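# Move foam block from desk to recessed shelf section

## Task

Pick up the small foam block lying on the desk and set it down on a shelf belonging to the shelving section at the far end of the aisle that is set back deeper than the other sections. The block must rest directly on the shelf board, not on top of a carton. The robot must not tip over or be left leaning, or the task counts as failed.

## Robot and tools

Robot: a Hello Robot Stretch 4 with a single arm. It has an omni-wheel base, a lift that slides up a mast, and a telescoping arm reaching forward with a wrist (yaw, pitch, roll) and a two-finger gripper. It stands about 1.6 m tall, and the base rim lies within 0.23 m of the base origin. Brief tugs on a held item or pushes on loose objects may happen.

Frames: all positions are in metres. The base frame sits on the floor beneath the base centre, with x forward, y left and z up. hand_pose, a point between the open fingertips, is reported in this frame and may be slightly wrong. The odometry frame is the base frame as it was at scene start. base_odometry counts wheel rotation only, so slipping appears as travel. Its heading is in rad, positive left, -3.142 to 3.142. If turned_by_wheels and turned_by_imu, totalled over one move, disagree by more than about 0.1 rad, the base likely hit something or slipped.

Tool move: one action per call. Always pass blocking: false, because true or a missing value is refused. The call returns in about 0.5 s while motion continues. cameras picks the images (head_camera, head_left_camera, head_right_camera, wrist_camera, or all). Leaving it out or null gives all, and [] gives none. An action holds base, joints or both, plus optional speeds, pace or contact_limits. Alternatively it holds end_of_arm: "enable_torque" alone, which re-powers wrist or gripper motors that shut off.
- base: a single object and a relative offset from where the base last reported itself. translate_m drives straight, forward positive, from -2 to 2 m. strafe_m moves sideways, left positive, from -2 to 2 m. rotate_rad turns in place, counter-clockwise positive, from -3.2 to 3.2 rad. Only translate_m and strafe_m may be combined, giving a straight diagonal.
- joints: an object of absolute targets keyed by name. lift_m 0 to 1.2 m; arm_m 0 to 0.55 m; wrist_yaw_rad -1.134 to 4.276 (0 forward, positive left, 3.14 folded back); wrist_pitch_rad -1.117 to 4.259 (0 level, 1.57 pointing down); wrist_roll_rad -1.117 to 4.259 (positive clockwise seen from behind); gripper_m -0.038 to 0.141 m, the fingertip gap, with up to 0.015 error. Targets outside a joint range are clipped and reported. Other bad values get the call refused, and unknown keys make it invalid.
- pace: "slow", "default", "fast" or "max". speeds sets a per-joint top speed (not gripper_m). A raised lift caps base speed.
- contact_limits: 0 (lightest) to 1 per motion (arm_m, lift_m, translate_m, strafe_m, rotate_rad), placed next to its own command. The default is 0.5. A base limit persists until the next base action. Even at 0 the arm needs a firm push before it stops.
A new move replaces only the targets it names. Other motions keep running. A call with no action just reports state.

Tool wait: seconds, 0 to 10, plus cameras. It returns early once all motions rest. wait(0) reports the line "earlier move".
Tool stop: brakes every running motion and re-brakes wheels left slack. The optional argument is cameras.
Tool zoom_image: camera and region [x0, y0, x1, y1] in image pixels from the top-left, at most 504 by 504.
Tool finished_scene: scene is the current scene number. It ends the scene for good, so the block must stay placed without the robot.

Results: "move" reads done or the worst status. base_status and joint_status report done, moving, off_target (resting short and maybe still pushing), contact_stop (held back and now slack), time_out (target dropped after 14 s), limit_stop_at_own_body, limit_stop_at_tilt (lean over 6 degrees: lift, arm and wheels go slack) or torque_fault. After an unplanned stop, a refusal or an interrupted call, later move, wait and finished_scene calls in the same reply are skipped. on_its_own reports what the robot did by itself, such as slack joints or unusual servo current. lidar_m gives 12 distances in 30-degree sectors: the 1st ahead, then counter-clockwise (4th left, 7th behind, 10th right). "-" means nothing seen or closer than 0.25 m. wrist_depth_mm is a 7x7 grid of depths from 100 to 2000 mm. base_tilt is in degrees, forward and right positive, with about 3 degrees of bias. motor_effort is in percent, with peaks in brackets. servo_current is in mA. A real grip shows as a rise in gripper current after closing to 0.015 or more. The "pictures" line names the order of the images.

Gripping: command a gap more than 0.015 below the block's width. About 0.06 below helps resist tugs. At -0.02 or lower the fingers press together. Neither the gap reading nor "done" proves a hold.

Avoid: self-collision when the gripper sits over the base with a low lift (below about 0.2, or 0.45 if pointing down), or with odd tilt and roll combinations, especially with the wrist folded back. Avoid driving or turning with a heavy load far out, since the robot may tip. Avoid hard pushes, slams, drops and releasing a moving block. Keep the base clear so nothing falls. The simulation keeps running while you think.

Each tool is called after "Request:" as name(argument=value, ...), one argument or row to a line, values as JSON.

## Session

Request:
move(
  blocking=false,
)

Scene clock: 0.00 s.
base_odometry: x=+0.000 y=+0.000 heading=+0.000
turned_by_wheels: +0.000
turned_by_imu: +0.000
base_tilt: forward=+0.3 right=+1.3
lidar_m: 1.83 1.83 2.11 1.03 1.04 1.25 1.87 1.89 1.17 1.09 1.06 1.21
base_status: not commanded
joint_positions: lift_m=+0.246 arm_m=+0.002 wrist_yaw_rad=+3.068 wrist_pitch_rad=+0.002 wrist_roll_rad=+0.000 gripper_m=+0.056
joint_status: not commanded
measured_speeds: all 0
motor_effort: lift_m=+20 arm_m=-4 wheel_0=+0 wheel_1=-1 wheel_2=+0
servo_current: wrist_yaw_rad=39 wrist_pitch_rad=46 wrist_roll_rad=26 gripper_m=39
hand_pose: x=-0.1080 y=+0.1084 z=+0.4236 quat_wxyz=(+0.037, -0.001, +0.000, +0.999) (m; base frame)
wrist_depth_mm: - 138 - - - - - / 114 139 - - - - - / 117 140 285 - - - - / 136 177 - - - - - / - 1863 - - - - - / 1397 1464 196 1464 1397 1537 1336 / 1008 917 1060 152 976 1008 1060
pictures: head_camera, head_left_camera, head_right_camera, wrist_camera
camera_calibration:
wrist_camera: T_world_to_cam=[[0.121255, 0.991667, 0.0435218, -0.135582], [0.0279103, 0.0404218, -0.998793, 0.474762], [-0.992229, 0.122323, -0.0227764, 0.118878], [0, 0, 0, 1]] pos_world=[0.121144, 0.10072, 0.482798]

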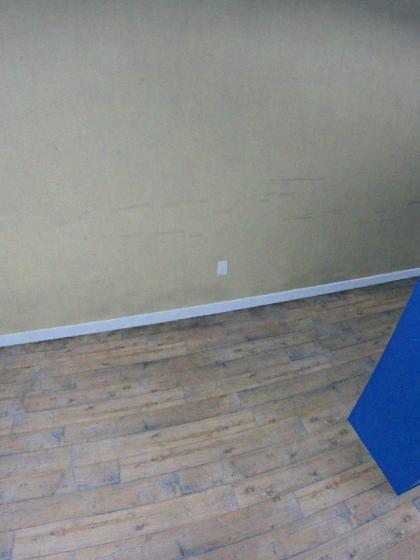

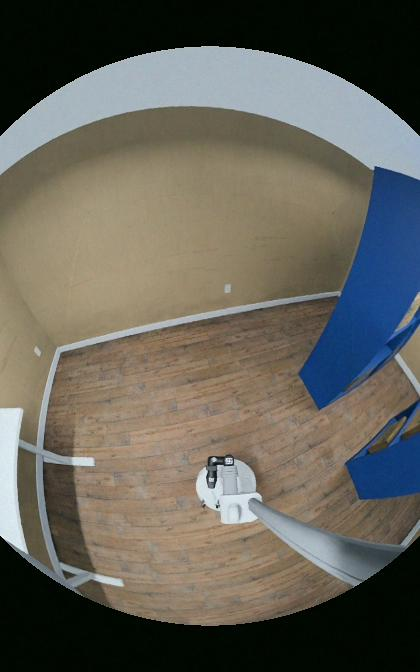

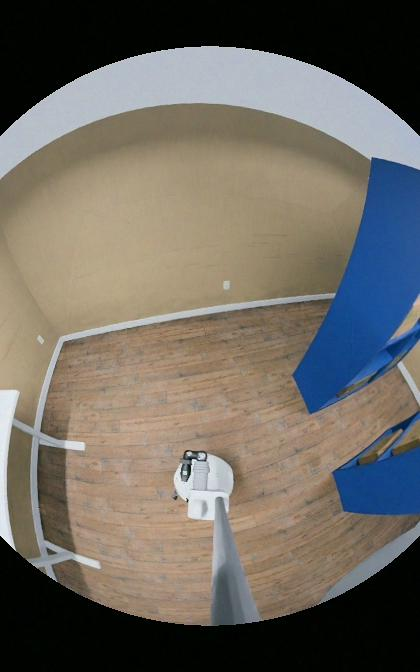

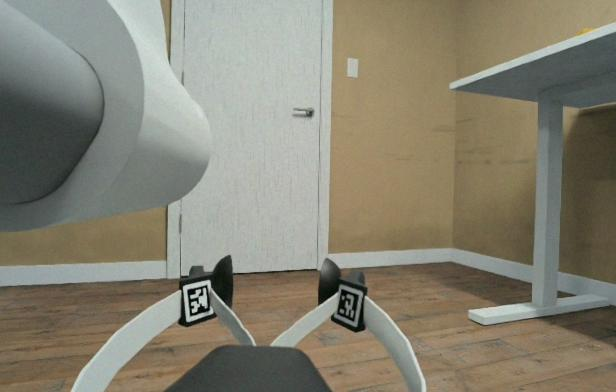

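Request:
move(
  base={"rotate_rad": 1.6},
  joints={"lift_m": 1.0, "wrist_yaw_rad": 0.0, "gripper_m": 0.12},
  pace="fast",
  blocking=false,
  cameras=[],
)

Request:
wait(
  seconds=1.5,
  cameras=[],
)

Request:
move(
  joints={"wrist_pitch_rad": 0.6},
  blocking=false,
  cameras=[],
)

Request:
wait(
  seconds=3,
)

Scene clock: 8.60 s.
move: moving
base_odometry: x=+0.000 y=+0.000 heading=+0.391
turned_by_wheels: +0.391
turned_by_imu: +0.384
base_tilt: forward=+0.4 right=+1.5
lidar_m: 1.83 1.99 1.05 1.03 1.14 1.89 1.86 1.29 1.08 1.06 1.12 1.86
base_status: rotate_rad moving
joint_positions: lift_m=+0.311 arm_m=+0.002 wrist_yaw_rad=+2.412 wrist_pitch_rad=+0.002 wrist_roll_rad=+0.000 gripper_m=+0.076
joint_status: lift_m moving; wrist_yaw_rad moving; gripper_m moving
measured_speeds: translate_m=-0.001 strafe_m=-0.001 rotate_rad=+1.487 lift_m=+0.248 arm_m=+0.000 wrist_yaw_rad=-1.811 wrist_pitch_rad=+0.000 wrist_roll_rad=+0.000
motor_effort: lift_m=+27(28) arm_m=-4(4) wheel_0=-8(9) wheel_1=-6(8) wheel_2=-10(10)
servo_current: wrist_yaw_rad=65(124) wrist_pitch_rad=46(59) wrist_roll_rad=26(33) gripper_m=72(91)
hand_pose: x=+0.0165 y=+0.2574 z=+0.4887 quat_wxyz=(+0.357, -0.001, +0.000, +0.934) (m; base frame)
wrist_depth_mm: 1618 - - - - - - / 1661 - - - - - - / 1661 - - - - - - / 1661 - - - - - - / 1661 - - - - - - / 1499 1464 200 1661 195 1537 1397 / 1138 1025 1160 149 1098 1138 1182
pictures: none

Scene clock: 10.10 s.
earlier move: moving
base_odometry: x=+0.000 y=+0.000 heading=+1.600
turned_by_wheels: +1.209
turned_by_imu: +1.194
base_tilt: forward=+0.2 right=+1.3
lidar_m: 1.02 1.04 1.25 1.84 1.89 1.16 1.08 1.07 1.24 1.83 1.84 2.09
base_status: done
joint_positions: lift_m=+0.886 arm_m=+0.002 wrist_yaw_rad=+0.004 wrist_pitch_rad=+0.002 wrist_roll_rad=+0.000 gripper_m=+0.120
joint_status: lift_m moving; wrist_yaw_rad moving; the others done
measured_speeds: translate_m=+0.000 strafe_m=+0.000 rotate_rad=+0.000 lift_m=+0.345 arm_m=+0.000 wrist_yaw_rad=-0.018 wrist_pitch_rad=+0.000 wrist_roll_rad=+0.000
motor_effort: lift_m=+25(28) arm_m=-4(4) wheel_0=-1(10) wheel_1=+0(9) wheel_2=+2(11)
servo_current: wrist_yaw_rad=13(130) wrist_pitch_rad=33(59) wrist_roll_rad=33(33) gripper_m=46(111)
hand_pose: x=+0.4619 y=-0.0863 z=+1.0640 quat_wxyz=(+1.000, +0.000, +0.001, +0.002) (m; base frame)
wrist_depth_mm: - - - - - - - / - - - - - - - / - - - - - - - / - - - - - - - / - - - - - - - / - 186 - 1205 194 - - / - - - - - - -
wait: 1.50 s; no rest
pictures: none

Scene clock: 10.60 s.
move: moving
base_odometry: x=+0.000 y=+0.000 heading=+1.600
turned_by_wheels: +0.000
turned_by_imu: +0.000
base_tilt: forward=+0.3 right=+1.3
lidar_m: 1.04 1.03 1.26 1.84 1.87 1.17 1.07 1.07 1.23 1.82 1.84 2.08
joint_positions: lift_m=+0.992 arm_m=+0.002 wrist_yaw_rad=+0.004 wrist_pitch_rad=+0.545 wrist_roll_rad=+0.000 gripper_m=+0.120
joint_status: lift_m moving; wrist_yaw_rad moving; wrist_pitch_rad moving
measured_speeds: translate_m=+0.000 strafe_m=+0.000 rotate_rad=+0.000 lift_m=+0.095 arm_m=+0.000 wrist_yaw_rad=+0.000 wrist_pitch_rad=+0.958 wrist_roll_rad=+0.000
motor_effort: lift_m=+24(27) arm_m=-4(4) wheel_0=-1(1) wheel_1=+0(0) wheel_2=+2(2)
servo_current: wrist_yaw_rad=59(65) wrist_pitch_rad=26(65) wrist_roll_rad=26(33) gripper_m=46(46)
hand_pose: x=+0.4200 y=-0.0865 z=+1.0207 quat_wxyz=(+0.963, +0.000, +0.269, +0.002) (m; base frame)
wrist_depth_mm: - - - - - - - / - - - - - - - / - - - - - - - / - - - - - - - / 1708 1708 1756 1808 1863 1921 1808 / 1499 220 1499 1576 200 1576 1618 / 1281 1281 1336 152 1281 1336 1397
pictures: none

Scene clock: 11.07 s.
earlier move: done
base_odometry: x=+0.000 y=+0.000 heading=+1.600
turned_by_wheels: +0.000
turned_by_imu: +0.000
base_tilt: forward=+0.3 right=+1.4
lidar_m: 1.03 1.03 1.26 1.85 1.87 1.15 1.06 1.08 1.22 1.83 1.84 2.10
joint_positions: lift_m=+1.000 arm_m=+0.002 wrist_yaw_rad=+0.003 wrist_pitch_rad=+0.599 wrist_roll_rad=+0.000 gripper_m=+0.120
joint_status: all done
motor_effort: lift_m=+24(27) arm_m=-4(4) wheel_0=-1(1) wheel_1=+0(0) wheel_2=+2(2)
servo_current: wrist_yaw_rad=39(65) wrist_pitch_rad=46(65) wrist_roll_rad=33(33) gripper_m=52(52)
hand_pose: x=+0.4116 y=-0.0866 z=+1.0151 quat_wxyz=(+0.955, -0.001, +0.295, +0.002) (m; base frame)
wrist_depth_mm: - - - - - - - / - - - - - - - / - - - 1336 - - - / - 1808 1863 1983 - - - / 1576 1576 1661 1661 1708 1661 1708 / 1366 220 1430 1430 198 1464 1499 / 1229 1205 1281 152 1255 1229 1281
wait: 0.47 of 3 s (the move ended)
pictures: head_camera, head_left_camera, head_right_camera, wrist_camera
camera_calibration:
wrist_camera: T_world_to_cam=[[-0.0116987, -0.997947, 0.0629634, -0.168259], [-0.582305, -0.04439, -0.811758, 1.11287], [0.812886, -0.0461604, -0.58059, 0.480479], [0, 0, 0, 1]]

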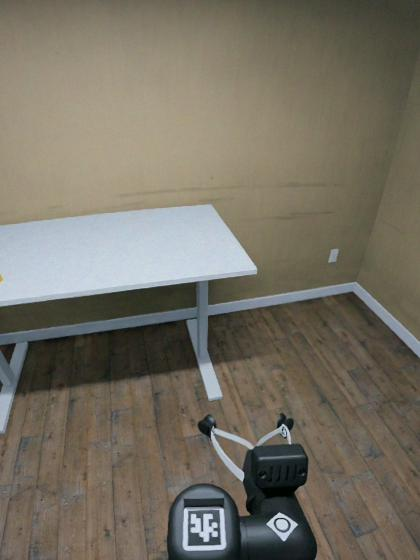

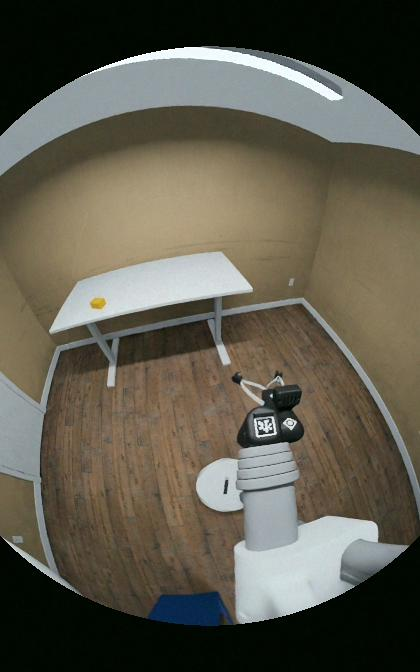

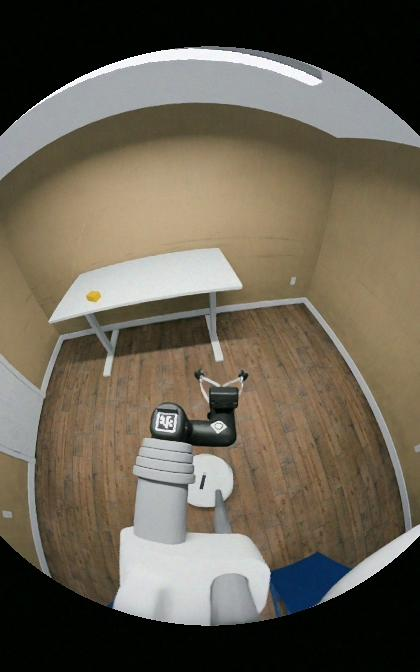

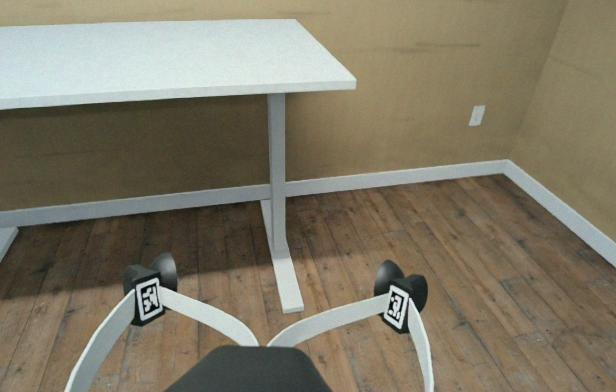

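Request:
zoom_image(
  camera="head_left_camera",
  region=[60, 270, 140, 330],
)

Scaled by 6.300 from the camera's 420x672 image, which has a finer 600x960 frame.

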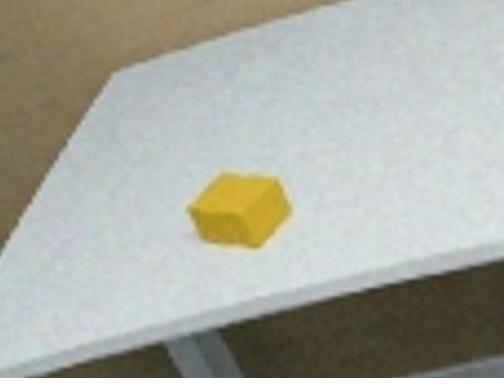

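Request:
move(
  base={"translate_m": 0.42, "strafe_m": 0.857},
  pace="fast",
  blocking=false,
  cameras=[],
)

Request:
wait(
  seconds=6,
  cameras=[],
)

Request:
move(
  base={"rotate_rad": 0.3},
  blocking=false,
  cameras=[],
)

Request:
wait(
  seconds=3,
)

Scene clock: 94.77 s.
move: moving
base_odometry: x=-0.036 y=+0.016 heading=+1.600
turned_by_wheels: +0.000
turned_by_imu: -0.001
base_tilt: forward=+0.3 right=+1.4
lidar_m: 1.01 1.01 1.21 1.81 1.86 1.19 1.08 1.11 1.25 1.86 1.87 2.06
base_status: translate_m moving; strafe_m moving
joint_positions: lift_m=+1.000 arm_m=+0.002 wrist_yaw_rad=+0.003 wrist_pitch_rad=+0.599 wrist_roll_rad=+0.000 gripper_m=+0.120
measured_speeds: translate_m=+0.065 strafe_m=+0.134 rotate_rad=+0.005 lift_m=+0.000 arm_m=+0.000 wrist_yaw_rad=-0.001 wrist_pitch_rad=+0.000 wrist_roll_rad=+0.000
motor_effort: lift_m=+24(24) arm_m=-4(4) wheel_0=-8(8) wheel_1=+11(11) wheel_2=-5(7)
servo_current: wrist_yaw_rad=33(39) wrist_pitch_rad=33(52) wrist_roll_rad=20(33) gripper_m=46(52)
hand_pose: x=+0.4116 y=-0.0866 z=+1.0151 quat_wxyz=(+0.955, +0.000, +0.295, +0.002) (m; base frame)
wrist_depth_mm: - - - - - - - / - - - - - - - / - - - - - - - / - - 1808 - - - 1983 / 1618 1618 1708 1708 1708 1756 1808 / 1430 220 1430 1430 198 1430 1464 / 1255 1229 1308 151 1255 1255 1308
pictures: none

Scene clock: 98.70 s.
earlier move: done
base_odometry: x=-0.869 y=+0.395 heading=+1.600
turned_by_wheels: +0.000
turned_by_imu: +0.003
base_tilt: forward=+0.5 right=+1.3
lidar_m: 0.45 0.45 1.30 1.09 1.13 1.37 1.62 1.61 1.93 2.56 0.88 0.53
base_status: done
joint_positions: lift_m=+1.000 arm_m=+0.002 wrist_yaw_rad=+0.003 wrist_pitch_rad=+0.600 wrist_roll_rad=+0.000 gripper_m=+0.120
motor_effort: lift_m=+23(24) arm_m=-4(4) wheel_0=-1(9) wheel_1=+1(12) wheel_2=+0(7)
servo_current: wrist_yaw_rad=33(46) wrist_pitch_rad=39(52) wrist_roll_rad=26(39) gripper_m=46(59)
hand_pose: x=+0.4115 y=-0.0866 z=+1.0151 quat_wxyz=(+0.955, +0.000, +0.295, +0.002) (m; base frame)
wrist_depth_mm: - - - - - - - / - - - - - - - / - - - - - - - / - - - - - - - / - - - - - - - / - 188 1336 1397 196 1464 1430 / 1205 1205 1255 152 1255 1255 1229
wait: 3.93 of 6 s (the move ended)
pictures: none

Scene clock: 99.20 s.
move: moving
base_odometry: x=-0.869 y=+0.395 heading=+1.800
turned_by_wheels: +0.200
turned_by_imu: +0.197
base_tilt: forward=+0.3 right=+1.3
lidar_m: 0.44 0.48 1.18 1.09 1.18 1.59 1.60 1.66 2.71 2.58 0.66 0.49
base_status: rotate_rad moving
joint_positions: lift_m=+1.000 arm_m=+0.002 wrist_yaw_rad=+0.003 wrist_pitch_rad=+0.600 wrist_roll_rad=+0.000 gripper_m=+0.120
measured_speeds: translate_m=+0.001 strafe_m=+0.000 rotate_rad=+0.587 lift_m=+0.000 arm_m=+0.000 wrist_yaw_rad=+0.000 wrist_pitch_rad=+0.000 wrist_roll_rad=+0.000
motor_effort: lift_m=+24(24) arm_m=-4(4) wheel_0=-6(7) wheel_1=-4(6) wheel_2=-4(8)
servo_current: wrist_yaw_rad=33(46) wrist_pitch_rad=46(46) wrist_roll_rad=33(33) gripper_m=46(52)
hand_pose: x=+0.4115 y=-0.0867 z=+1.0151 quat_wxyz=(+0.955, +0.000, +0.295, +0.002) (m; base frame)
wrist_depth_mm: - - - - - - - / - - - - - - - / - - - - - - - / - - - - - - - / - - - - - - - / - 187 - - 194 1397 1366 / 1229 1182 - 152 1281 1281 1255
pictures: none

Scene clock: 99.90 s.
earlier move: done
base_odometry: x=-0.869 y=+0.395 heading=+1.900
turned_by_wheels: +0.100
turned_by_imu: +0.099
base_tilt: forward=+0.3 right=+1.3
lidar_m: 0.45 0.46 1.13 1.09 1.19 1.79 1.61 1.90 2.65 2.58 0.62 0.46
base_status: done
joint_positions: lift_m=+1.000 arm_m=+0.002 wrist_yaw_rad=+0.003 wrist_pitch_rad=+0.600 wrist_roll_rad=+0.000 gripper_m=+0.120
motor_effort: lift_m=+24(24) arm_m=-4(4) wheel_0=-1(7) wheel_1=+0(6) wheel_2=+1(8)
servo_current: wrist_yaw_rad=20(46) wrist_pitch_rad=33(46) wrist_roll_rad=26(33) gripper_m=46(52)
hand_pose: x=+0.4115 y=-0.0867 z=+1.0151 quat_wxyz=(+0.955, +0.000, +0.295, +0.002) (m; base frame)
wrist_depth_mm: - - - - - - - / - - - - - - - / - - - - - - - / - - - - 402 - - / - - - - 404 - - / 1336 191 184 - 195 - - / 1255 1182 1281 152 1229 1255 1229
wait: 0.70 of 3 s (the move ended)
pictures: head_camera, head_left_camera, head_right_camera, wrist_camera
camera_calibration:
wrist_camera: T_world_to_cam=[[-0.0119457, -0.997944, 0.0629645, -0.168218], [-0.582378, -0.0442432, -0.811713, 1.11284], [0.81283, -0.0463657, -0.580653, 0.480568], [0, 0, 0, 1]]

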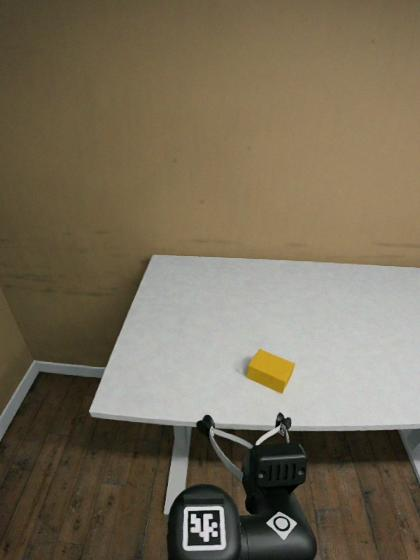

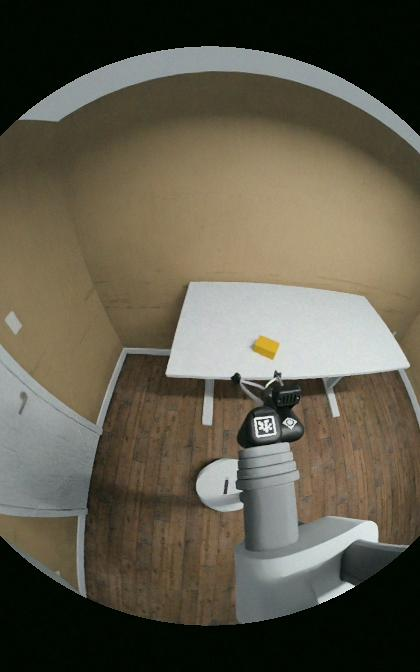

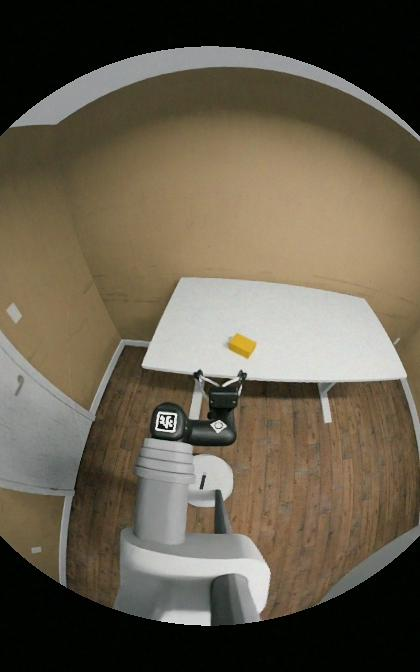

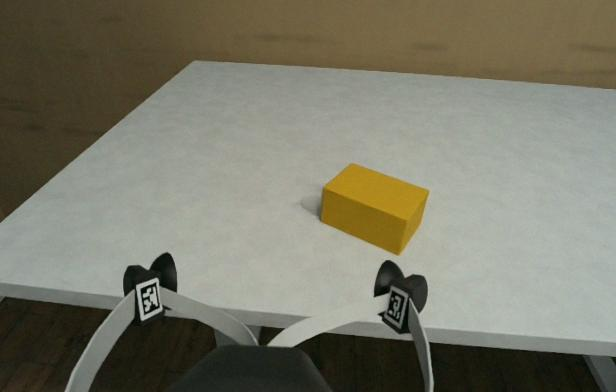

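Request:
zoom_image(
  camera="wrist_camera",
  region=[290, 140, 450, 270],
)

Scaled by 3.150.

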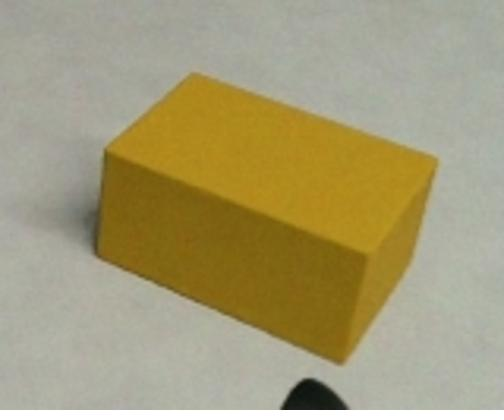

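Request:
move(
  joints={"lift_m": 1.12},
  blocking=false,
  cameras=[],
)

Request:
wait(
  seconds=2,
  cameras=["wrist_camera"],
)

Request:
zoom_image(
  camera="wrist_camera",
  region=[290, 200, 450, 330],
)

Scene clock: 142.60 s.
move: moving
base_odometry: x=-0.869 y=+0.395 heading=+1.900
turned_by_wheels: +0.000
turned_by_imu: -0.001
base_tilt: forward=+0.2 right=+1.4
lidar_m: 0.45 0.49 1.14 1.10 1.19 1.79 1.61 1.92 2.64 2.56 0.62 0.45
joint_positions: lift_m=+1.039 arm_m=+0.002 wrist_yaw_rad=+0.003 wrist_pitch_rad=+0.600 wrist_roll_rad=+0.000 gripper_m=+0.120
joint_status: lift_m moving
measured_speeds: translate_m=+0.000 strafe_m=+0.000 rotate_rad=+0.000 lift_m=+0.149 arm_m=+0.000 wrist_yaw_rad=+0.000 wrist_pitch_rad=+0.000 wrist_roll_rad=+0.000
motor_effort: lift_m=+25(27) arm_m=-4(4) wheel_0=-1(2) wheel_1=+0(0) wheel_2=+1(1)
servo_current: wrist_yaw_rad=33(46) wrist_pitch_rad=39(46) wrist_roll_rad=33(33) gripper_m=52(52)
hand_pose: x=+0.4115 y=-0.0867 z=+1.0543 quat_wxyz=(+0.955, +0.000, +0.295, +0.002) (m; base frame)
wrist_depth_mm: - - - - - - - / - - - - - - - / - - - - - - - / - - - - - - - / - - - - 410 - - / 1336 185 - - 193 - - / 1255 1205 1336 - 1229 1255 -
pictures: none

Scene clock: 143.63 s.
earlier move: done
base_odometry: x=-0.869 y=+0.395 heading=+1.900
turned_by_wheels: +0.000
turned_by_imu: +0.000
base_tilt: forward=+0.4 right=+1.4
lidar_m: 0.45 0.49 1.15 1.09 1.20 1.79 1.60 1.94 2.62 2.58 0.60 0.48
joint_positions: lift_m=+1.120 arm_m=+0.002 wrist_yaw_rad=+0.003 wrist_pitch_rad=+0.600 wrist_roll_rad=+0.000 gripper_m=+0.120
joint_status: all done
motor_effort: lift_m=+24(27) arm_m=-4(4) wheel_0=-1(2) wheel_1=+0(0) wheel_2=+1(1)
servo_current: wrist_yaw_rad=46(46) wrist_pitch_rad=52(52) wrist_roll_rad=26(33) gripper_m=39(52)
hand_pose: x=+0.4115 y=-0.0867 z=+1.1351 quat_wxyz=(+0.955, +0.000, +0.295, +0.002) (m; base frame)
wrist_depth_mm: - - - - - - - / - - - - - - - / - - - - - - - / - - - - - - - / - - - - - - - / - 185 - 178 194 - - / 1308 1255 - - - - -
wait: 1.03 of 2 s (the move ended)
pictures: wrist_camera
camera_calibration:
wrist_camera: T_world_to_cam=[[-0.0119449, -0.997944, 0.0629648, -0.175773], [-0.58239, -0.0442432, -0.811705, 1.21022], [0.812822, -0.0463658, -0.580664, 0.550249], [0, 0, 0, 1]]

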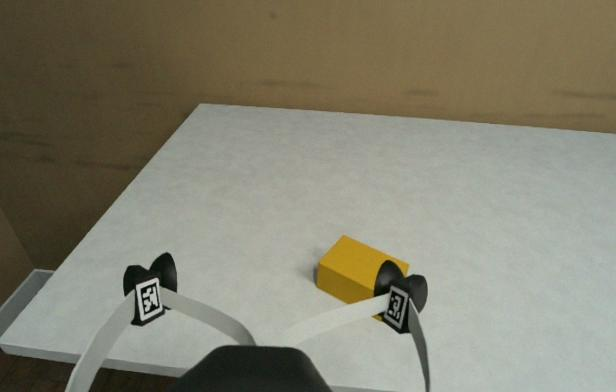

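Scaled by 3.150.

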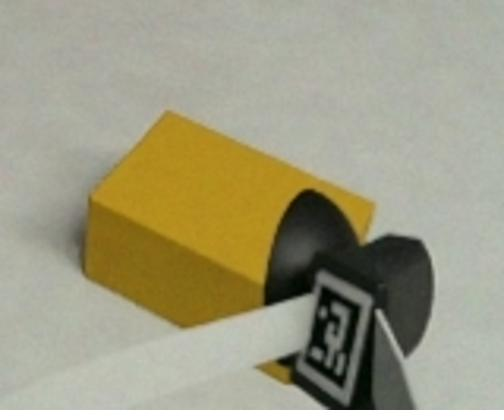

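Request:
move(
  base={"strafe_m": -0.36},
  joints={"wrist_yaw_rad": 0.995, "wrist_pitch_rad": 0.5, "arm_m": 0.13, "lift_m": 1.08, "gripper_m": 0.12},
  blocking=false,
  cameras=[],
)

Request:
wait(
  seconds=4,
  cameras=["wrist_camera", "head_camera"],
)

Scene clock: 176.73 s.
move: moving
base_odometry: x=-0.833 y=+0.407 heading=+1.900
turned_by_wheels: +0.000
turned_by_imu: -0.001
base_tilt: forward=+0.4 right=+1.4
lidar_m: 0.44 0.49 1.18 1.12 1.23 1.84 1.62 1.91 2.60 2.52 0.60 0.46
base_status: strafe_m moving
joint_positions: lift_m=+1.088 arm_m=+0.054 wrist_yaw_rad=+0.603 wrist_pitch_rad=+0.505 wrist_roll_rad=+0.000 gripper_m=+0.120
joint_status: lift_m moving; arm_m moving; wrist_yaw_rad moving; wrist_pitch_rad moving; the others done
measured_speeds: translate_m=+0.000 strafe_m=-0.143 rotate_rad=-0.001 lift_m=-0.071 arm_m=+0.198 wrist_yaw_rad=+1.806 wrist_pitch_rad=+0.000 wrist_roll_rad=+0.000
motor_effort: lift_m=+13(22) arm_m=+5(10) wheel_0=+8(10) wheel_1=-8(10) wheel_2=+0(1)
servo_current: wrist_yaw_rad=85(130) wrist_pitch_rad=46(72) wrist_roll_rad=33(33) gripper_m=39(52)
hand_pose: x=+0.4827 y=+0.0710 z=+1.1261 quat_wxyz=(+0.925, -0.074, +0.239, +0.287) (m; base frame)
wrist_depth_mm: - - - - - - - / - - - - - - - / - - - - - - - / - - - - - - - / - - - - - - - / - 186 - - 194 - - / 1336 1397 - - - - -
pictures: none

Scene clock: 179.00 s.
earlier move: done
base_odometry: x=-0.528 y=+0.511 heading=+1.900
turned_by_wheels: +0.000
turned_by_imu: -0.001
base_tilt: forward=+0.3 right=+1.4
lidar_m: 0.42 0.45 0.68 1.44 1.58 1.68 1.63 1.80 2.27 2.21 0.58 0.43
base_status: done
joint_positions: lift_m=+1.080 arm_m=+0.130 wrist_yaw_rad=+0.992 wrist_pitch_rad=+0.505 wrist_roll_rad=+0.000 gripper_m=+0.120
joint_status: all done
motor_effort: lift_m=+15(22) arm_m=+6(10) wheel_0=+1(10) wheel_1=+1(10) wheel_2=+0(2)
servo_current: wrist_yaw_rad=39(130) wrist_pitch_rad=39(72) wrist_roll_rad=33(39) gripper_m=46(52)
hand_pose: x=+0.5120 y=+0.1633 z=+1.1189 quat_wxyz=(+0.852, -0.119, +0.220, +0.461) (m; base frame)
wrist_depth_mm: 1098 - - - - - - / 1205 - - - - - - / 1308 - - - - - - / 1366 - - - - - - / - 1537 - - - - - / 1576 196 178 - 197 - - / 1430 1430 433 - 373 - -
wait: 2.27 of 4 s (the move ended)
pictures: head_camera, wrist_camera
camera_calibration:
wrist_camera: T_world_to_cam=[[0.823609, -0.56384, 0.0612584, -0.420851], [-0.240187, -0.444597, -0.862927, 1.21415], [0.513788, 0.696001, -0.501601, 0.414206], [0, 0, 0, 1]]

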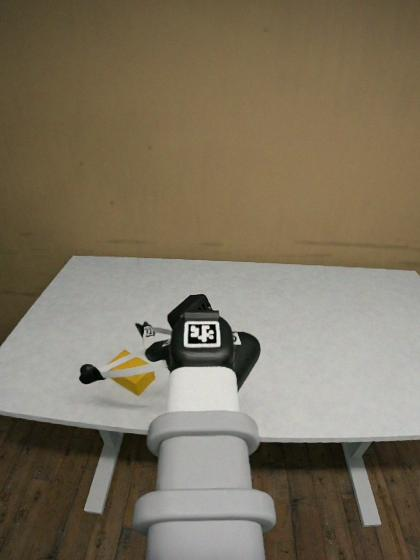

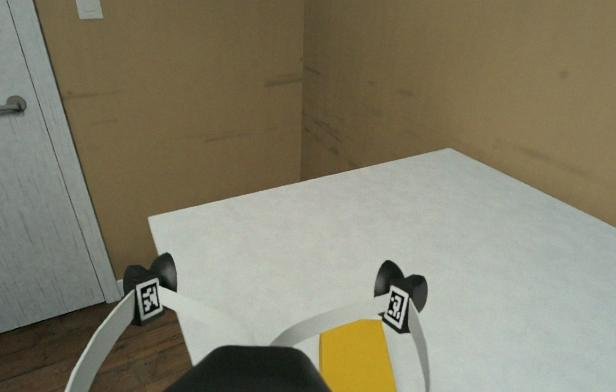

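Request:
zoom_image(
  camera="wrist_camera",
  region=[290, 290, 430, 392],
)

Scaled by 3.600.

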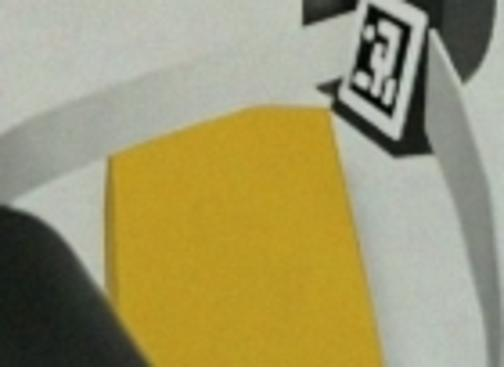

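Request:
move(
  base={"strafe_m": 0.011},
  joints={"arm_m": 0.22, "lift_m": 1.02, "gripper_m": 0.13},
  blocking=false,
  pace="slow",
  cameras=[],
)

Request:
wait(
  seconds=3,
  cameras=["wrist_camera"],
)

Request:
zoom_image(
  camera="wrist_camera",
  region=[60, 230, 460, 392],
)

Scene clock: 204.50 s.
move: moving
base_odometry: x=-0.538 y=+0.508 heading=+1.900
turned_by_wheels: +0.000
turned_by_imu: -0.001
base_tilt: forward=+0.4 right=+1.5
lidar_m: 0.42 0.47 0.69 1.45 1.56 1.68 1.63 1.79 2.30 2.23 0.57 0.44
base_status: strafe_m moving
joint_positions: lift_m=+1.054 arm_m=+0.143 wrist_yaw_rad=+0.992 wrist_pitch_rad=+0.505 wrist_roll_rad=+0.000 gripper_m=+0.127
joint_status: lift_m moving; arm_m moving; gripper_m moving
measured_speeds: translate_m=+0.000 strafe_m=+0.013 rotate_rad=+0.001 lift_m=-0.099 arm_m=+0.050 wrist_yaw_rad=+0.000 wrist_pitch_rad=+0.000 wrist_roll_rad=+0.000
motor_effort: lift_m=+12(15) arm_m=+7(10) wheel_0=-5(6) wheel_1=+3(7) wheel_2=-1(2)
servo_current: wrist_yaw_rad=39(39) wrist_pitch_rad=52(59) wrist_roll_rad=26(33) gripper_m=78(78)
hand_pose: x=+0.5250 y=+0.1633 z=+1.0929 quat_wxyz=(+0.852, -0.119, +0.220, +0.461) (m; base frame)
wrist_depth_mm: 1078 - - - - - - / 1160 - - - - - - / 1281 - - - - - - / 1366 - - - - - - / - 1537 - - - - - / 1499 200 - - 196 - - / 1366 1336 - 109 336 - -
pictures: none

Scene clock: 206.17 s.
earlier move: done
base_odometry: x=-0.538 y=+0.508 heading=+1.900
turned_by_wheels: +0.000
turned_by_imu: +0.000
base_tilt: forward=+0.2 right=+1.2
lidar_m: 0.42 0.46 0.67 1.43 1.56 1.69 1.64 1.78 2.28 2.23 0.56 0.46
base_status: done
joint_positions: lift_m=+1.020 arm_m=+0.220 wrist_yaw_rad=+0.992 wrist_pitch_rad=+0.505 wrist_roll_rad=+0.000 gripper_m=+0.130
joint_status: all done
motor_effort: lift_m=+14(16) arm_m=+7(10) wheel_0=-2(6) wheel_1=+2(7) wheel_2=+0(2)
servo_current: wrist_yaw_rad=46(46) wrist_pitch_rad=46(59) wrist_roll_rad=20(33) gripper_m=46(78)
hand_pose: x=+0.6019 y=+0.1633 z=+1.0590 quat_wxyz=(+0.852, -0.119, +0.220, +0.461) (m; base frame)
wrist_depth_mm: - - - - - - - / 1160 - - - - - - / 1229 - - - - - - / 1308 - - - - - - / 1430 - - - - - - / 1499 188 - - 195 - - / 1308 - - - - - -
wait: 1.67 of 3 s (the move ended)
pictures: wrist_camera
camera_calibration:
wrist_camera: T_world_to_cam=[[0.823612, -0.563835, 0.0612585, -0.491293], [-0.240184, -0.444599, -0.862927, 1.18406], [0.513784, 0.696004, -0.501601, 0.337922], [0, 0, 0, 1]]

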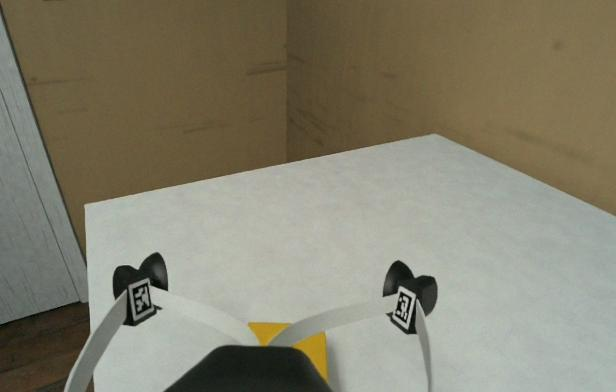

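Scaled by 1.260.

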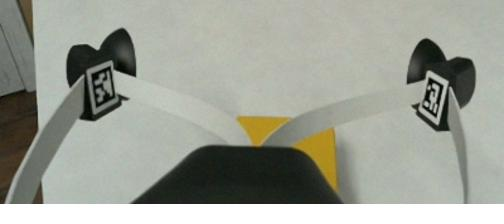

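Request:
move(
  joints={"lift_m": 0.918},
  pace="slow",
  contact_limits={"lift_m": 0.15},
  blocking=false,
  cameras=[],
)

Request:
wait(
  seconds=2,
  cameras=["wrist_camera"],
)

Scene clock: 217.13 s.
move: moving
base_odometry: x=-0.538 y=+0.508 heading=+1.900
turned_by_wheels: +0.000
turned_by_imu: -0.001
base_tilt: forward=+0.2 right=+1.5
lidar_m: 0.40 0.46 0.70 1.44 1.55 1.67 1.64 1.76 2.28 2.23 0.57 0.44
joint_positions: lift_m=+0.994 arm_m=+0.220 wrist_yaw_rad=+0.992 wrist_pitch_rad=+0.505 wrist_roll_rad=+0.000 gripper_m=+0.130
joint_status: lift_m moving
measured_speeds: translate_m=+0.000 strafe_m=+0.000 rotate_rad=+0.000 lift_m=-0.099 arm_m=+0.000 wrist_yaw_rad=+0.000 wrist_pitch_rad=+0.000 wrist_roll_rad=+0.000
motor_effort: lift_m=+14(16) arm_m=+7(7) wheel_0=-2(2) wheel_1=+2(2) wheel_2=+0(0)
servo_current: wrist_yaw_rad=33(46) wrist_pitch_rad=39(52) wrist_roll_rad=26(39) gripper_m=46(52)
contact_limits: lift_m 0.15
hand_pose: x=+0.6019 y=+0.1633 z=+1.0329 quat_wxyz=(+0.852, -0.119, +0.220, +0.461) (m; base frame)
wrist_depth_mm: - - - - - - - / 1138 - - - - - - / 1229 - - - - - - / 1336 - - - - - - / 1430 - - - - - - / 1430 190 - 300 195 - - / 1336 - - - - - -
pictures: none

Scene clock: 218.33 s.
earlier move: done
base_odometry: x=-0.538 y=+0.508 heading=+1.900
turned_by_wheels: +0.000
turned_by_imu: +0.000
base_tilt: forward=+0.4 right=+1.5
lidar_m: 0.42 0.45 0.68 1.43 1.55 1.69 1.62 1.78 2.29 2.23 0.56 0.45
joint_positions: lift_m=+0.918 arm_m=+0.220 wrist_yaw_rad=+0.992 wrist_pitch_rad=+0.505 wrist_roll_rad=+0.000 gripper_m=+0.130
joint_status: all done
motor_effort: lift_m=+14(16) arm_m=+7(7) wheel_0=-2(2) wheel_1=+2(2) wheel_2=+0(0)
servo_current: wrist_yaw_rad=33(46) wrist_pitch_rad=46(59) wrist_roll_rad=26(39) gripper_m=46(59)
contact_limits: lift_m 0.15
hand_pose: x=+0.6019 y=+0.1633 z=+0.9570 quat_wxyz=(+0.852, -0.119, +0.220, +0.461) (m; base frame)
wrist_depth_mm: - - - - - - - / 1138 - - - - - - / 1205 - - - - - - / 1281 - - - - - - / - - 249 252 - - - / 1397 188 206 208 194 - - / 1229 - - 133 - - -
wait: 1.20 of 2 s (the move ended)
pictures: wrist_camera
camera_calibration:
wrist_camera: T_world_to_cam=[[0.823612, -0.563836, 0.0612582, -0.485045], [-0.240185, -0.444598, -0.862927, 1.09605], [0.513784, 0.696004, -0.501601, 0.286758], [0, 0, 0, 1]]

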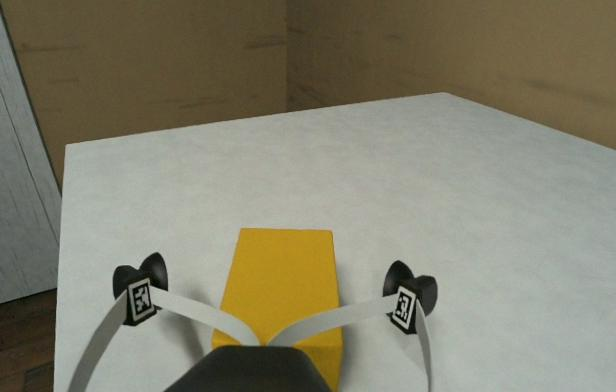

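Request:
move(
  joints={"lift_m": 0.904},
  speeds={"lift_m": 0.05},
  contact_limits={"lift_m": 0.15},
  blocking=false,
  cameras=[],
)

Request:
wait(
  seconds=1,
  cameras=["wrist_camera"],
)

Scene clock: 228.60 s.
move: moving
base_odometry: x=-0.538 y=+0.508 heading=+1.900
turned_by_wheels: +0.000
turned_by_imu: -0.001
base_tilt: forward=+0.3 right=+1.3
lidar_m: 0.42 0.46 0.69 1.44 1.54 1.67 1.63 1.78 2.28 2.21 0.57 0.44
joint_positions: lift_m=+0.904 arm_m=+0.220 wrist_yaw_rad=+0.992 wrist_pitch_rad=+0.505 wrist_roll_rad=+0.000 gripper_m=+0.130
joint_status: lift_m moving
motor_effort: lift_m=+15(17) arm_m=+7(7) wheel_0=-2(2) wheel_1=+2(2) wheel_2=+0(0)
servo_current: wrist_yaw_rad=39(39) wrist_pitch_rad=52(59) wrist_roll_rad=26(39) gripper_m=46(52)
contact_limits: lift_m 0.15
hand_pose: x=+0.6019 y=+0.1633 z=+0.9430 quat_wxyz=(+0.852, -0.119, +0.220, +0.461) (m; base frame)
wrist_depth_mm: - - - - - - - / 1160 - - - - - - / 1205 - - - - - - / 1308 - - - - - - / - - 229 229 - - - / 1308 187 190 191 194 - - / 1182 - - 133 - - -
pictures: none

Scene clock: 228.83 s.
earlier move: done
base_odometry: x=-0.538 y=+0.508 heading=+1.900
turned_by_wheels: +0.000
turned_by_imu: +0.000
base_tilt: forward=+0.2 right=+1.5
lidar_m: 0.42 0.45 0.68 1.43 1.56 1.68 1.63 1.79 2.28 2.24 0.58 0.44
joint_positions: lift_m=+0.904 arm_m=+0.220 wrist_yaw_rad=+0.992 wrist_pitch_rad=+0.505 wrist_roll_rad=+0.000 gripper_m=+0.130
joint_status: all done
motor_effort: lift_m=+14(17) arm_m=+7(7) wheel_0=-2(2) wheel_1=+2(2) wheel_2=+0(0)
servo_current: wrist_yaw_rad=33(46) wrist_pitch_rad=46(59) wrist_roll_rad=26(39) gripper_m=46(52)
contact_limits: lift_m 0.15
hand_pose: x=+0.6019 y=+0.1633 z=+0.9430 quat_wxyz=(+0.852, -0.119, +0.220, +0.461) (m; base frame)
wrist_depth_mm: - - - - - - - / 1118 - - - - - - / 1205 - - - - - - / 1281 - - - - - - / - - 228 230 - - - / 1366 187 189 190 194 - - / 1138 - - 133 - - -
wait: 0.23 of 1 s (the move ended)
pictures: wrist_camera
camera_calibration:
wrist_camera: T_world_to_cam=[[0.823612, -0.563836, 0.0612584, -0.484188], [-0.240185, -0.444599, -0.862927, 1.08396], [0.513785, 0.696004, -0.501601, 0.279732], [0, 0, 0, 1]]

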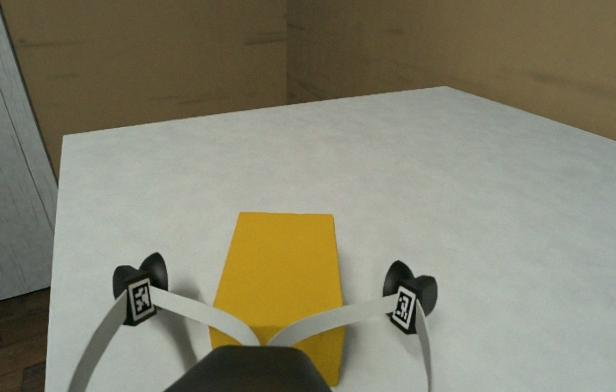

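Request:
move(
  joints={"lift_m": 0.9},
  speeds={"lift_m": 0.05},
  contact_limits={"lift_m": 0.15},
  blocking=false,
  cameras=[],
)

Request:
move(
  joints={"gripper_m": 0.015},
  blocking=false,
  cameras=[],
)

Request:
wait(
  seconds=2.5,
  cameras=["wrist_camera"],
)

Scene clock: 236.83 s.
move: moving
base_odometry: x=-0.538 y=+0.508 heading=+1.900
turned_by_wheels: +0.000
turned_by_imu: -0.001
base_tilt: forward=+0.3 right=+1.3
lidar_m: 0.42 0.49 0.69 1.43 1.55 1.68 1.64 1.78 2.29 2.23 0.56 0.44
joint_positions: lift_m=+0.900 arm_m=+0.220 wrist_yaw_rad=+0.992 wrist_pitch_rad=+0.505 wrist_roll_rad=+0.000 gripper_m=+0.130
joint_status: lift_m moving
motor_effort: lift_m=+16(16) arm_m=+7(7) wheel_0=-2(2) wheel_1=+2(2) wheel_2=+0(0)
servo_current: wrist_yaw_rad=26(46) wrist_pitch_rad=52(52) wrist_roll_rad=33(33) gripper_m=39(46)
contact_limits: lift_m 0.15
hand_pose: x=+0.6019 y=+0.1633 z=+0.9390 quat_wxyz=(+0.852, -0.119, +0.220, +0.461) (m; base frame)
wrist_depth_mm: - - - - - - - / 1160 - - - - - - / 1255 - - - - - - / - - - - - - - / - - 220 224 - - - / 1308 188 190 190 195 - - / 1205 - - 133 - - -
pictures: none

Scene clock: 237.33 s.
move: moving
base_odometry: x=-0.538 y=+0.508 heading=+1.900
turned_by_wheels: +0.000
turned_by_imu: +0.000
base_tilt: forward=+0.3 right=+1.3
lidar_m: 0.43 0.45 0.70 1.43 1.57 1.68 1.63 1.79 2.29 2.22 0.58 0.43
joint_positions: lift_m=+0.900 arm_m=+0.220 wrist_yaw_rad=+0.992 wrist_pitch_rad=+0.505 wrist_roll_rad=+0.000 gripper_m=+0.116
joint_status: gripper_m moving; the others done
motor_effort: lift_m=+14(15) arm_m=+7(7) wheel_0=-2(2) wheel_1=+2(3) wheel_2=+0(0)
servo_current: wrist_yaw_rad=39(46) wrist_pitch_rad=46(52) wrist_roll_rad=33(33) gripper_m=78(98)
contact_limits: lift_m 0.15
hand_pose: x=+0.6019 y=+0.1633 z=+0.9390 quat_wxyz=(+0.852, -0.119, +0.220, +0.461) (m; base frame)
wrist_depth_mm: - - - - - - - / 1118 - - - - - - / 1205 - - - - - - / - - - - - - - / - - 221 224 - - - / 1336 185 184 190 194 - - / 1160 - - 109 - - -
pictures: none

Scene clock: 238.87 s.
earlier move: done
base_odometry: x=-0.538 y=+0.508 heading=+1.900
turned_by_wheels: +0.000
turned_by_imu: +0.000
base_tilt: forward=+0.3 right=+1.3
lidar_m: 0.42 0.48 0.68 1.44 1.56 1.68 1.63 1.77 2.27 2.22 0.58 0.43
joint_positions: lift_m=+0.900 arm_m=+0.220 wrist_yaw_rad=+0.992 wrist_pitch_rad=+0.505 wrist_roll_rad=+0.000 gripper_m=+0.016
joint_status: all done
motor_effort: lift_m=+14(15) arm_m=+7(7) wheel_0=-2(2) wheel_1=+2(3) wheel_2=+0(0)
servo_current: wrist_yaw_rad=39(52) wrist_pitch_rad=52(59) wrist_roll_rad=26(39) gripper_m=117(247)
contact_limits: lift_m 0.15
hand_pose: x=+0.6019 y=+0.1633 z=+0.9390 quat_wxyz=(+0.852, -0.119, +0.220, +0.461) (m; base frame)
wrist_depth_mm: - - - - - - - / - - - - - - - / 1205 - - - - - - / - - - - - - - / - - 207 210 - - - / 1308 175 172 175 180 - - / 1098 - - 135 - - -
wait: 1.53 of 2.5 s (the move ended)
pictures: wrist_camera
camera_calibration:
wrist_camera: T_world_to_cam=[[0.823612, -0.563836, 0.0612585, -0.483943], [-0.240185, -0.444599, -0.862927, 1.0805], [0.513785, 0.696004, -0.501601, 0.277718], [0, 0, 0, 1]]

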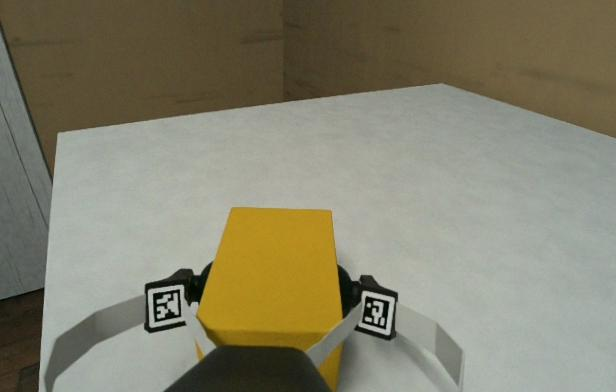

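Request:
move(
  joints={"lift_m": 1.02},
  blocking=false,
  cameras=[],
)

Request:
wait(
  seconds=1.2,
  cameras=["wrist_camera"],
)

Request:
move(
  joints={"arm_m": 0.02, "wrist_yaw_rad": 0.0},
  blocking=false,
  cameras=[],
)

Request:
wait(
  seconds=1.5,
  cameras=["wrist_camera"],
)

Scene clock: 245.97 s.
move: moving
base_odometry: x=-0.538 y=+0.508 heading=+1.900
turned_by_wheels: +0.000
turned_by_imu: -0.001
base_tilt: forward=+0.3 right=+1.2
lidar_m: 0.42 0.45 0.72 1.43 1.54 1.67 1.64 1.79 2.29 2.23 0.57 0.44
joint_positions: lift_m=+0.939 arm_m=+0.220 wrist_yaw_rad=+0.992 wrist_pitch_rad=+0.505 wrist_roll_rad=+0.000 gripper_m=+0.016
joint_status: lift_m moving
measured_speeds: translate_m=+0.000 strafe_m=+0.000 rotate_rad=+0.000 lift_m=+0.149 arm_m=+0.000 wrist_yaw_rad=+0.000 wrist_pitch_rad=+0.000 wrist_roll_rad=+0.000
motor_effort: lift_m=+25(26) arm_m=+7(7) wheel_0=-2(2) wheel_1=+2(2) wheel_2=+0(0)
servo_current: wrist_yaw_rad=39(46) wrist_pitch_rad=33(65) wrist_roll_rad=33(33) gripper_m=117(124)
hand_pose: x=+0.6019 y=+0.1633 z=+0.9774 quat_wxyz=(+0.852, -0.119, +0.220, +0.461) (m; base frame)
wrist_depth_mm: - - - - - - - / - - - - - - - / 1182 - - - - - - / 1308 - - - - - - / - - 208 211 - - - / 1336 175 173 175 181 - - / 1205 - - 135 - - -
pictures: none

Scene clock: 247.00 s.
earlier move: done
base_odometry: x=-0.538 y=+0.508 heading=+1.900
turned_by_wheels: +0.000
turned_by_imu: +0.000
base_tilt: forward=+0.3 right=+1.3
lidar_m: 0.40 0.46 0.69 1.43 1.57 1.67 1.62 1.78 2.28 2.23 0.58 0.44
joint_positions: lift_m=+1.020 arm_m=+0.220 wrist_yaw_rad=+0.992 wrist_pitch_rad=+0.505 wrist_roll_rad=+0.000 gripper_m=+0.016
joint_status: all done
motor_effort: lift_m=+24(27) arm_m=+7(7) wheel_0=-2(2) wheel_1=+2(3) wheel_2=+0(0)
servo_current: wrist_yaw_rad=33(46) wrist_pitch_rad=52(65) wrist_roll_rad=26(33) gripper_m=117(124)
hand_pose: x=+0.6019 y=+0.1633 z=+1.0582 quat_wxyz=(+0.852, -0.119, +0.220, +0.461) (m; base frame)
wrist_depth_mm: - - - - - - - / - - - - - - - / 1229 - - - - - - / 1308 - - - - - - / 1464 - 208 211 - - - / 1499 175 173 175 181 - - / 1336 - - 135 - - -
wait: 1.03 of 1.2 s (the move ended)
pictures: wrist_camera
camera_calibration:
wrist_camera: T_world_to_cam=[[0.823612, -0.563836, 0.0612584, -0.491248], [-0.240185, -0.444598, -0.862927, 1.18338], [0.513785, 0.696004, -0.501601, 0.337519], [0, 0, 0, 1]]

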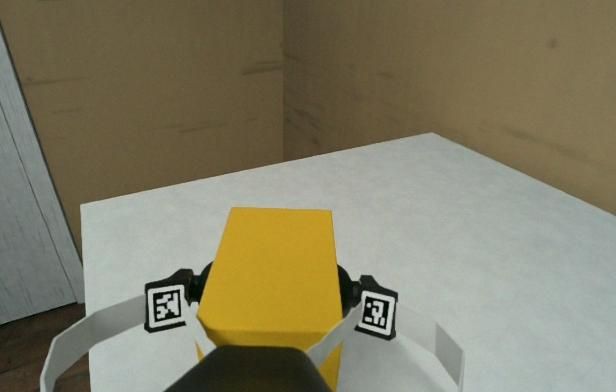

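Scene clock: 247.50 s.
move: moving
base_odometry: x=-0.538 y=+0.508 heading=+1.900
turned_by_wheels: +0.000
turned_by_imu: +0.000
base_tilt: forward=+0.4 right=+1.4
lidar_m: 0.42 0.46 0.68 1.44 1.56 1.67 1.65 1.78 2.28 2.24 0.58 0.44
joint_positions: lift_m=+1.020 arm_m=+0.168 wrist_yaw_rad=+0.393 wrist_pitch_rad=+0.505 wrist_roll_rad=+0.000 gripper_m=+0.016
joint_status: arm_m moving; wrist_yaw_rad moving
measured_speeds: translate_m=+0.000 strafe_m=+0.000 rotate_rad=+0.000 lift_m=+0.000 arm_m=-0.198 wrist_yaw_rad=-1.793 wrist_pitch_rad=+0.000 wrist_roll_rad=+0.000
motor_effort: lift_m=+24(24) arm_m=-7(9) wheel_0=-2(2) wheel_1=+2(2) wheel_2=+0(0)
servo_current: wrist_yaw_rad=85(130) wrist_pitch_rad=39(52) wrist_roll_rad=26(33) gripper_m=111(130)
hand_pose: x=+0.6053 y=+0.0158 z=+1.0582 quat_wxyz=(+0.950, -0.049, +0.245, +0.189) (m; base frame)
wrist_depth_mm: - - - - - - - / - - - - - - - / - - - - - - - / - - - - - - - / - - 208 211 - - - / - 175 173 175 180 - - / - - - 135 - - -
pictures: none

Scene clock: 248.70 s.
earlier move: done
base_odometry: x=-0.538 y=+0.508 heading=+1.900
turned_by_wheels: +0.000
turned_by_imu: +0.000
base_tilt: forward=+0.3 right=+1.4
lidar_m: 0.41 0.47 0.68 1.42 1.56 1.69 1.63 1.78 2.29 2.23 0.56 0.45
joint_positions: lift_m=+1.020 arm_m=+0.020 wrist_yaw_rad=+0.003 wrist_pitch_rad=+0.505 wrist_roll_rad=+0.000 gripper_m=+0.016
joint_status: all done
motor_effort: lift_m=+24(24) arm_m=-6(9) wheel_0=-2(2) wheel_1=+2(2) wheel_2=+0(0)
servo_current: wrist_yaw_rad=26(130) wrist_pitch_rad=46(59) wrist_roll_rad=33(33) gripper_m=111(130)
hand_pose: x=+0.4438 y=-0.0866 z=+1.0582 quat_wxyz=(+0.968, +0.000, +0.250, +0.002) (m; base frame)
wrist_depth_mm: - - - - - - - / - - - - - - - / - - - - - - - / - - - - - - - / - - 208 211 - - - / - 175 173 175 180 - - / - - - 135 - - -
wait: 1.20 of 1.5 s (the move ended)
pictures: wrist_camera
camera_calibration:
wrist_camera: T_world_to_cam=[[-0.0176354, -0.997966, 0.0612585, -0.16613], [-0.503402, -0.0440735, -0.862927, 1.18577], [0.863872, -0.0460557, -0.501601, 0.373105], [0, 0, 0, 1]]

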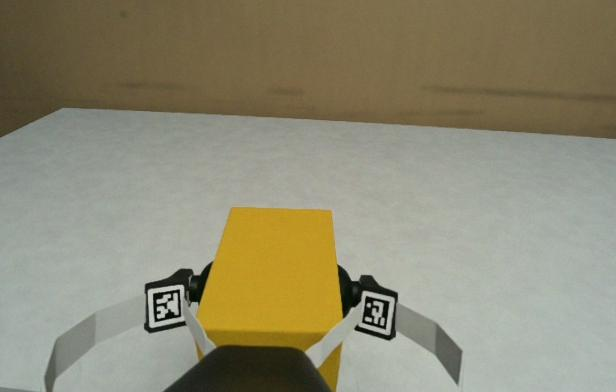

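Request:
move(
  base={"translate_m": -0.93, "strafe_m": -0.29},
  pace="fast",
  blocking=false,
  cameras=[],
)

Request:
wait(
  seconds=6,
  cameras=[],
)

Request:
move(
  base={"rotate_rad": 3.065},
  blocking=false,
  cameras=[],
)

Request:
wait(
  seconds=6,
)

Scene clock: 270.10 s.
move: moving
base_odometry: x=-0.515 y=+0.476 heading=+1.900
turned_by_wheels: +0.000
turned_by_imu: -0.001
base_tilt: forward=+0.5 right=+1.5
lidar_m: 0.46 0.49 0.72 1.44 1.58 1.62 1.60 1.74 2.25 2.21 0.65 0.48
base_status: translate_m moving; strafe_m moving
joint_positions: lift_m=+1.020 arm_m=+0.020 wrist_yaw_rad=+0.003 wrist_pitch_rad=+0.505 wrist_roll_rad=+0.000 gripper_m=+0.016
measured_speeds: translate_m=-0.146 strafe_m=-0.048 rotate_rad=+0.000 lift_m=+0.000 arm_m=+0.000 wrist_yaw_rad=+0.000 wrist_pitch_rad=+0.000 wrist_roll_rad=+0.000
motor_effort: lift_m=+24(24) arm_m=-7(7) wheel_0=-6(6) wheel_1=-7(8) wheel_2=+9(11)
servo_current: wrist_yaw_rad=39(52) wrist_pitch_rad=52(59) wrist_roll_rad=26(33) gripper_m=117(117)
hand_pose: x=+0.4438 y=-0.0866 z=+1.0582 quat_wxyz=(+0.968, +0.000, +0.250, +0.002) (m; base frame)
wrist_depth_mm: - - - - - - - / - - - - - - - / - - - - - - - / - - - - - - - / - - 208 210 - - - / - 175 173 175 181 - - / 1229 - - 135 - - -
pictures: none

Scene clock: 274.03 s.
earlier move: done
base_odometry: x=+0.037 y=-0.278 heading=+1.900
turned_by_wheels: +0.000
turned_by_imu: -0.001
base_tilt: forward=+0.4 right=+1.4
lidar_m: 1.31 1.42 1.85 1.83 1.00 0.80 0.97 0.81 1.91 1.87 1.99 1.34
base_status: done
joint_positions: lift_m=+1.020 arm_m=+0.020 wrist_yaw_rad=+0.003 wrist_pitch_rad=+0.505 wrist_roll_rad=+0.000 gripper_m=+0.016
motor_effort: lift_m=+24(24) arm_m=-6(7) wheel_0=-3(6) wheel_1=+1(9) wheel_2=+0(13)
servo_current: wrist_yaw_rad=39(52) wrist_pitch_rad=52(59) wrist_roll_rad=33(33) gripper_m=111(130)
hand_pose: x=+0.4438 y=-0.0866 z=+1.0583 quat_wxyz=(+0.968, +0.000, +0.250, +0.002) (m; base frame)
wrist_depth_mm: - - - - - - - / - - - - - - - / - - - - 1537 - - / - - - - - - - / 1808 1863 228 212 1863 1921 1983 / 1499 178 173 174 181 1618 1618 / 1308 1336 1308 135 1397 1308 1430
wait: 3.93 of 6 s (the move ended)
pictures: none

Scene clock: 274.53 s.
move: moving
base_odometry: x=+0.037 y=-0.278 heading=+2.101
turned_by_wheels: +0.201
turned_by_imu: +0.198
base_tilt: forward=+0.3 right=+1.3
lidar_m: 1.30 1.56 1.83 1.85 0.84 0.80 0.80 0.88 1.87 1.88 2.19 1.32
base_status: rotate_rad moving
joint_positions: lift_m=+1.020 arm_m=+0.020 wrist_yaw_rad=+0.003 wrist_pitch_rad=+0.505 wrist_roll_rad=+0.000 gripper_m=+0.016
measured_speeds: translate_m=+0.001 strafe_m=+0.002 rotate_rad=+0.761 lift_m=+0.000 arm_m=+0.000 wrist_yaw_rad=+0.000 wrist_pitch_rad=+0.000 wrist_roll_rad=+0.000
motor_effort: lift_m=+24(24) arm_m=-6(7) wheel_0=-7(7) wheel_1=-6(7) wheel_2=-6(7)
servo_current: wrist_yaw_rad=39(39) wrist_pitch_rad=46(59) wrist_roll_rad=26(33) gripper_m=111(124)
hand_pose: x=+0.4438 y=-0.0866 z=+1.0583 quat_wxyz=(+0.968, +0.000, +0.250, +0.002) (m; base frame)
wrist_depth_mm: - - - - - - - / - - - - - - - / - - - - - - - / - - - - - 1537 - / 1863 1921 227 211 1863 1921 1921 / 1499 178 173 175 181 1661 1661 / 1308 1366 1308 135 1366 1366 1430
pictures: none

Scene clock: 277.37 s.
earlier move: done
base_odometry: x=+0.037 y=-0.278 heading=-1.319
turned_by_wheels: +2.863
turned_by_imu: +2.826
base_tilt: forward=+0.4 right=+1.4
lidar_m: 1.03 0.81 1.03 1.86 1.92 1.38 1.35 1.37 1.91 1.84 1.90 0.80
base_status: done
joint_positions: lift_m=+1.020 arm_m=+0.020 wrist_yaw_rad=+0.003 wrist_pitch_rad=+0.505 wrist_roll_rad=+0.000 gripper_m=+0.016
motor_effort: lift_m=+23(24) arm_m=-7(7) wheel_0=-2(7) wheel_1=-3(7) wheel_2=-2(8)
servo_current: wrist_yaw_rad=39(52) wrist_pitch_rad=46(59) wrist_roll_rad=26(33) gripper_m=117(130)
hand_pose: x=+0.4438 y=-0.0866 z=+1.0583 quat_wxyz=(+0.968, +0.000, +0.250, +0.002) (m; base frame)
wrist_depth_mm: 647 891 - - - - - / 661 831 - - - - - / - - - - - - - / - - - - - - - / - 1255 209 212 - - - / - 175 173 175 181 - - / - - 1308 135 - - -
wait: 2.83 of 6 s (the move ended)
pictures: head_camera, head_left_camera, head_right_camera, wrist_camera
camera_calibration:
wrist_camera: T_world_to_cam=[[-0.0177666, -0.997964, 0.0612583, -0.166107], [-0.503408, -0.0440072, -0.862927, 1.1858], [0.863866, -0.0461692, -0.501601, 0.373124], [0, 0, 0, 1]]

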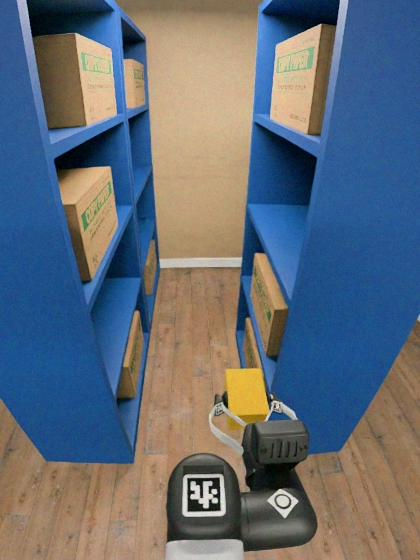

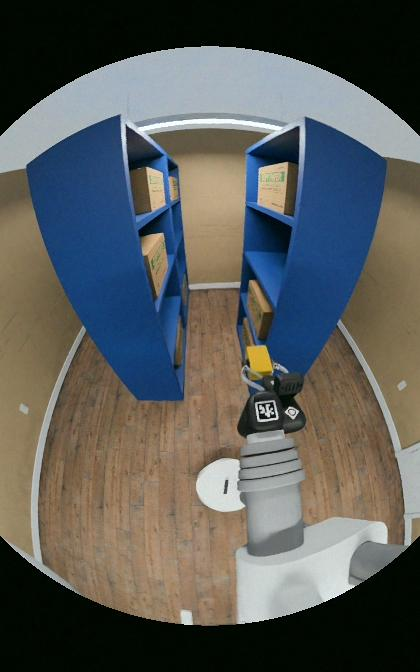

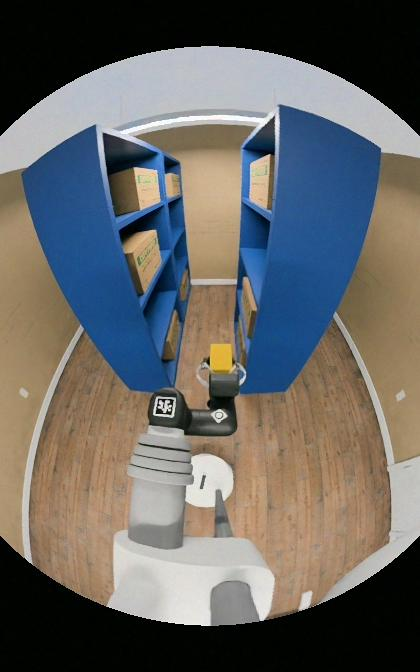

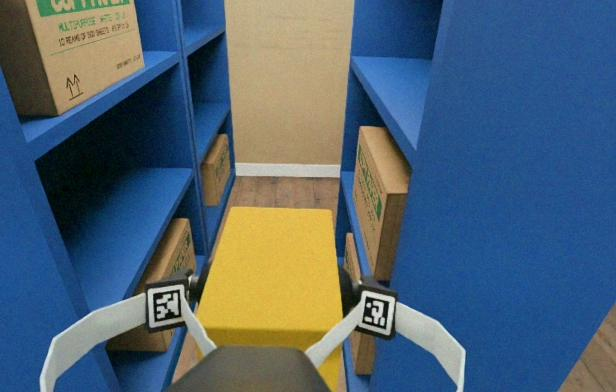

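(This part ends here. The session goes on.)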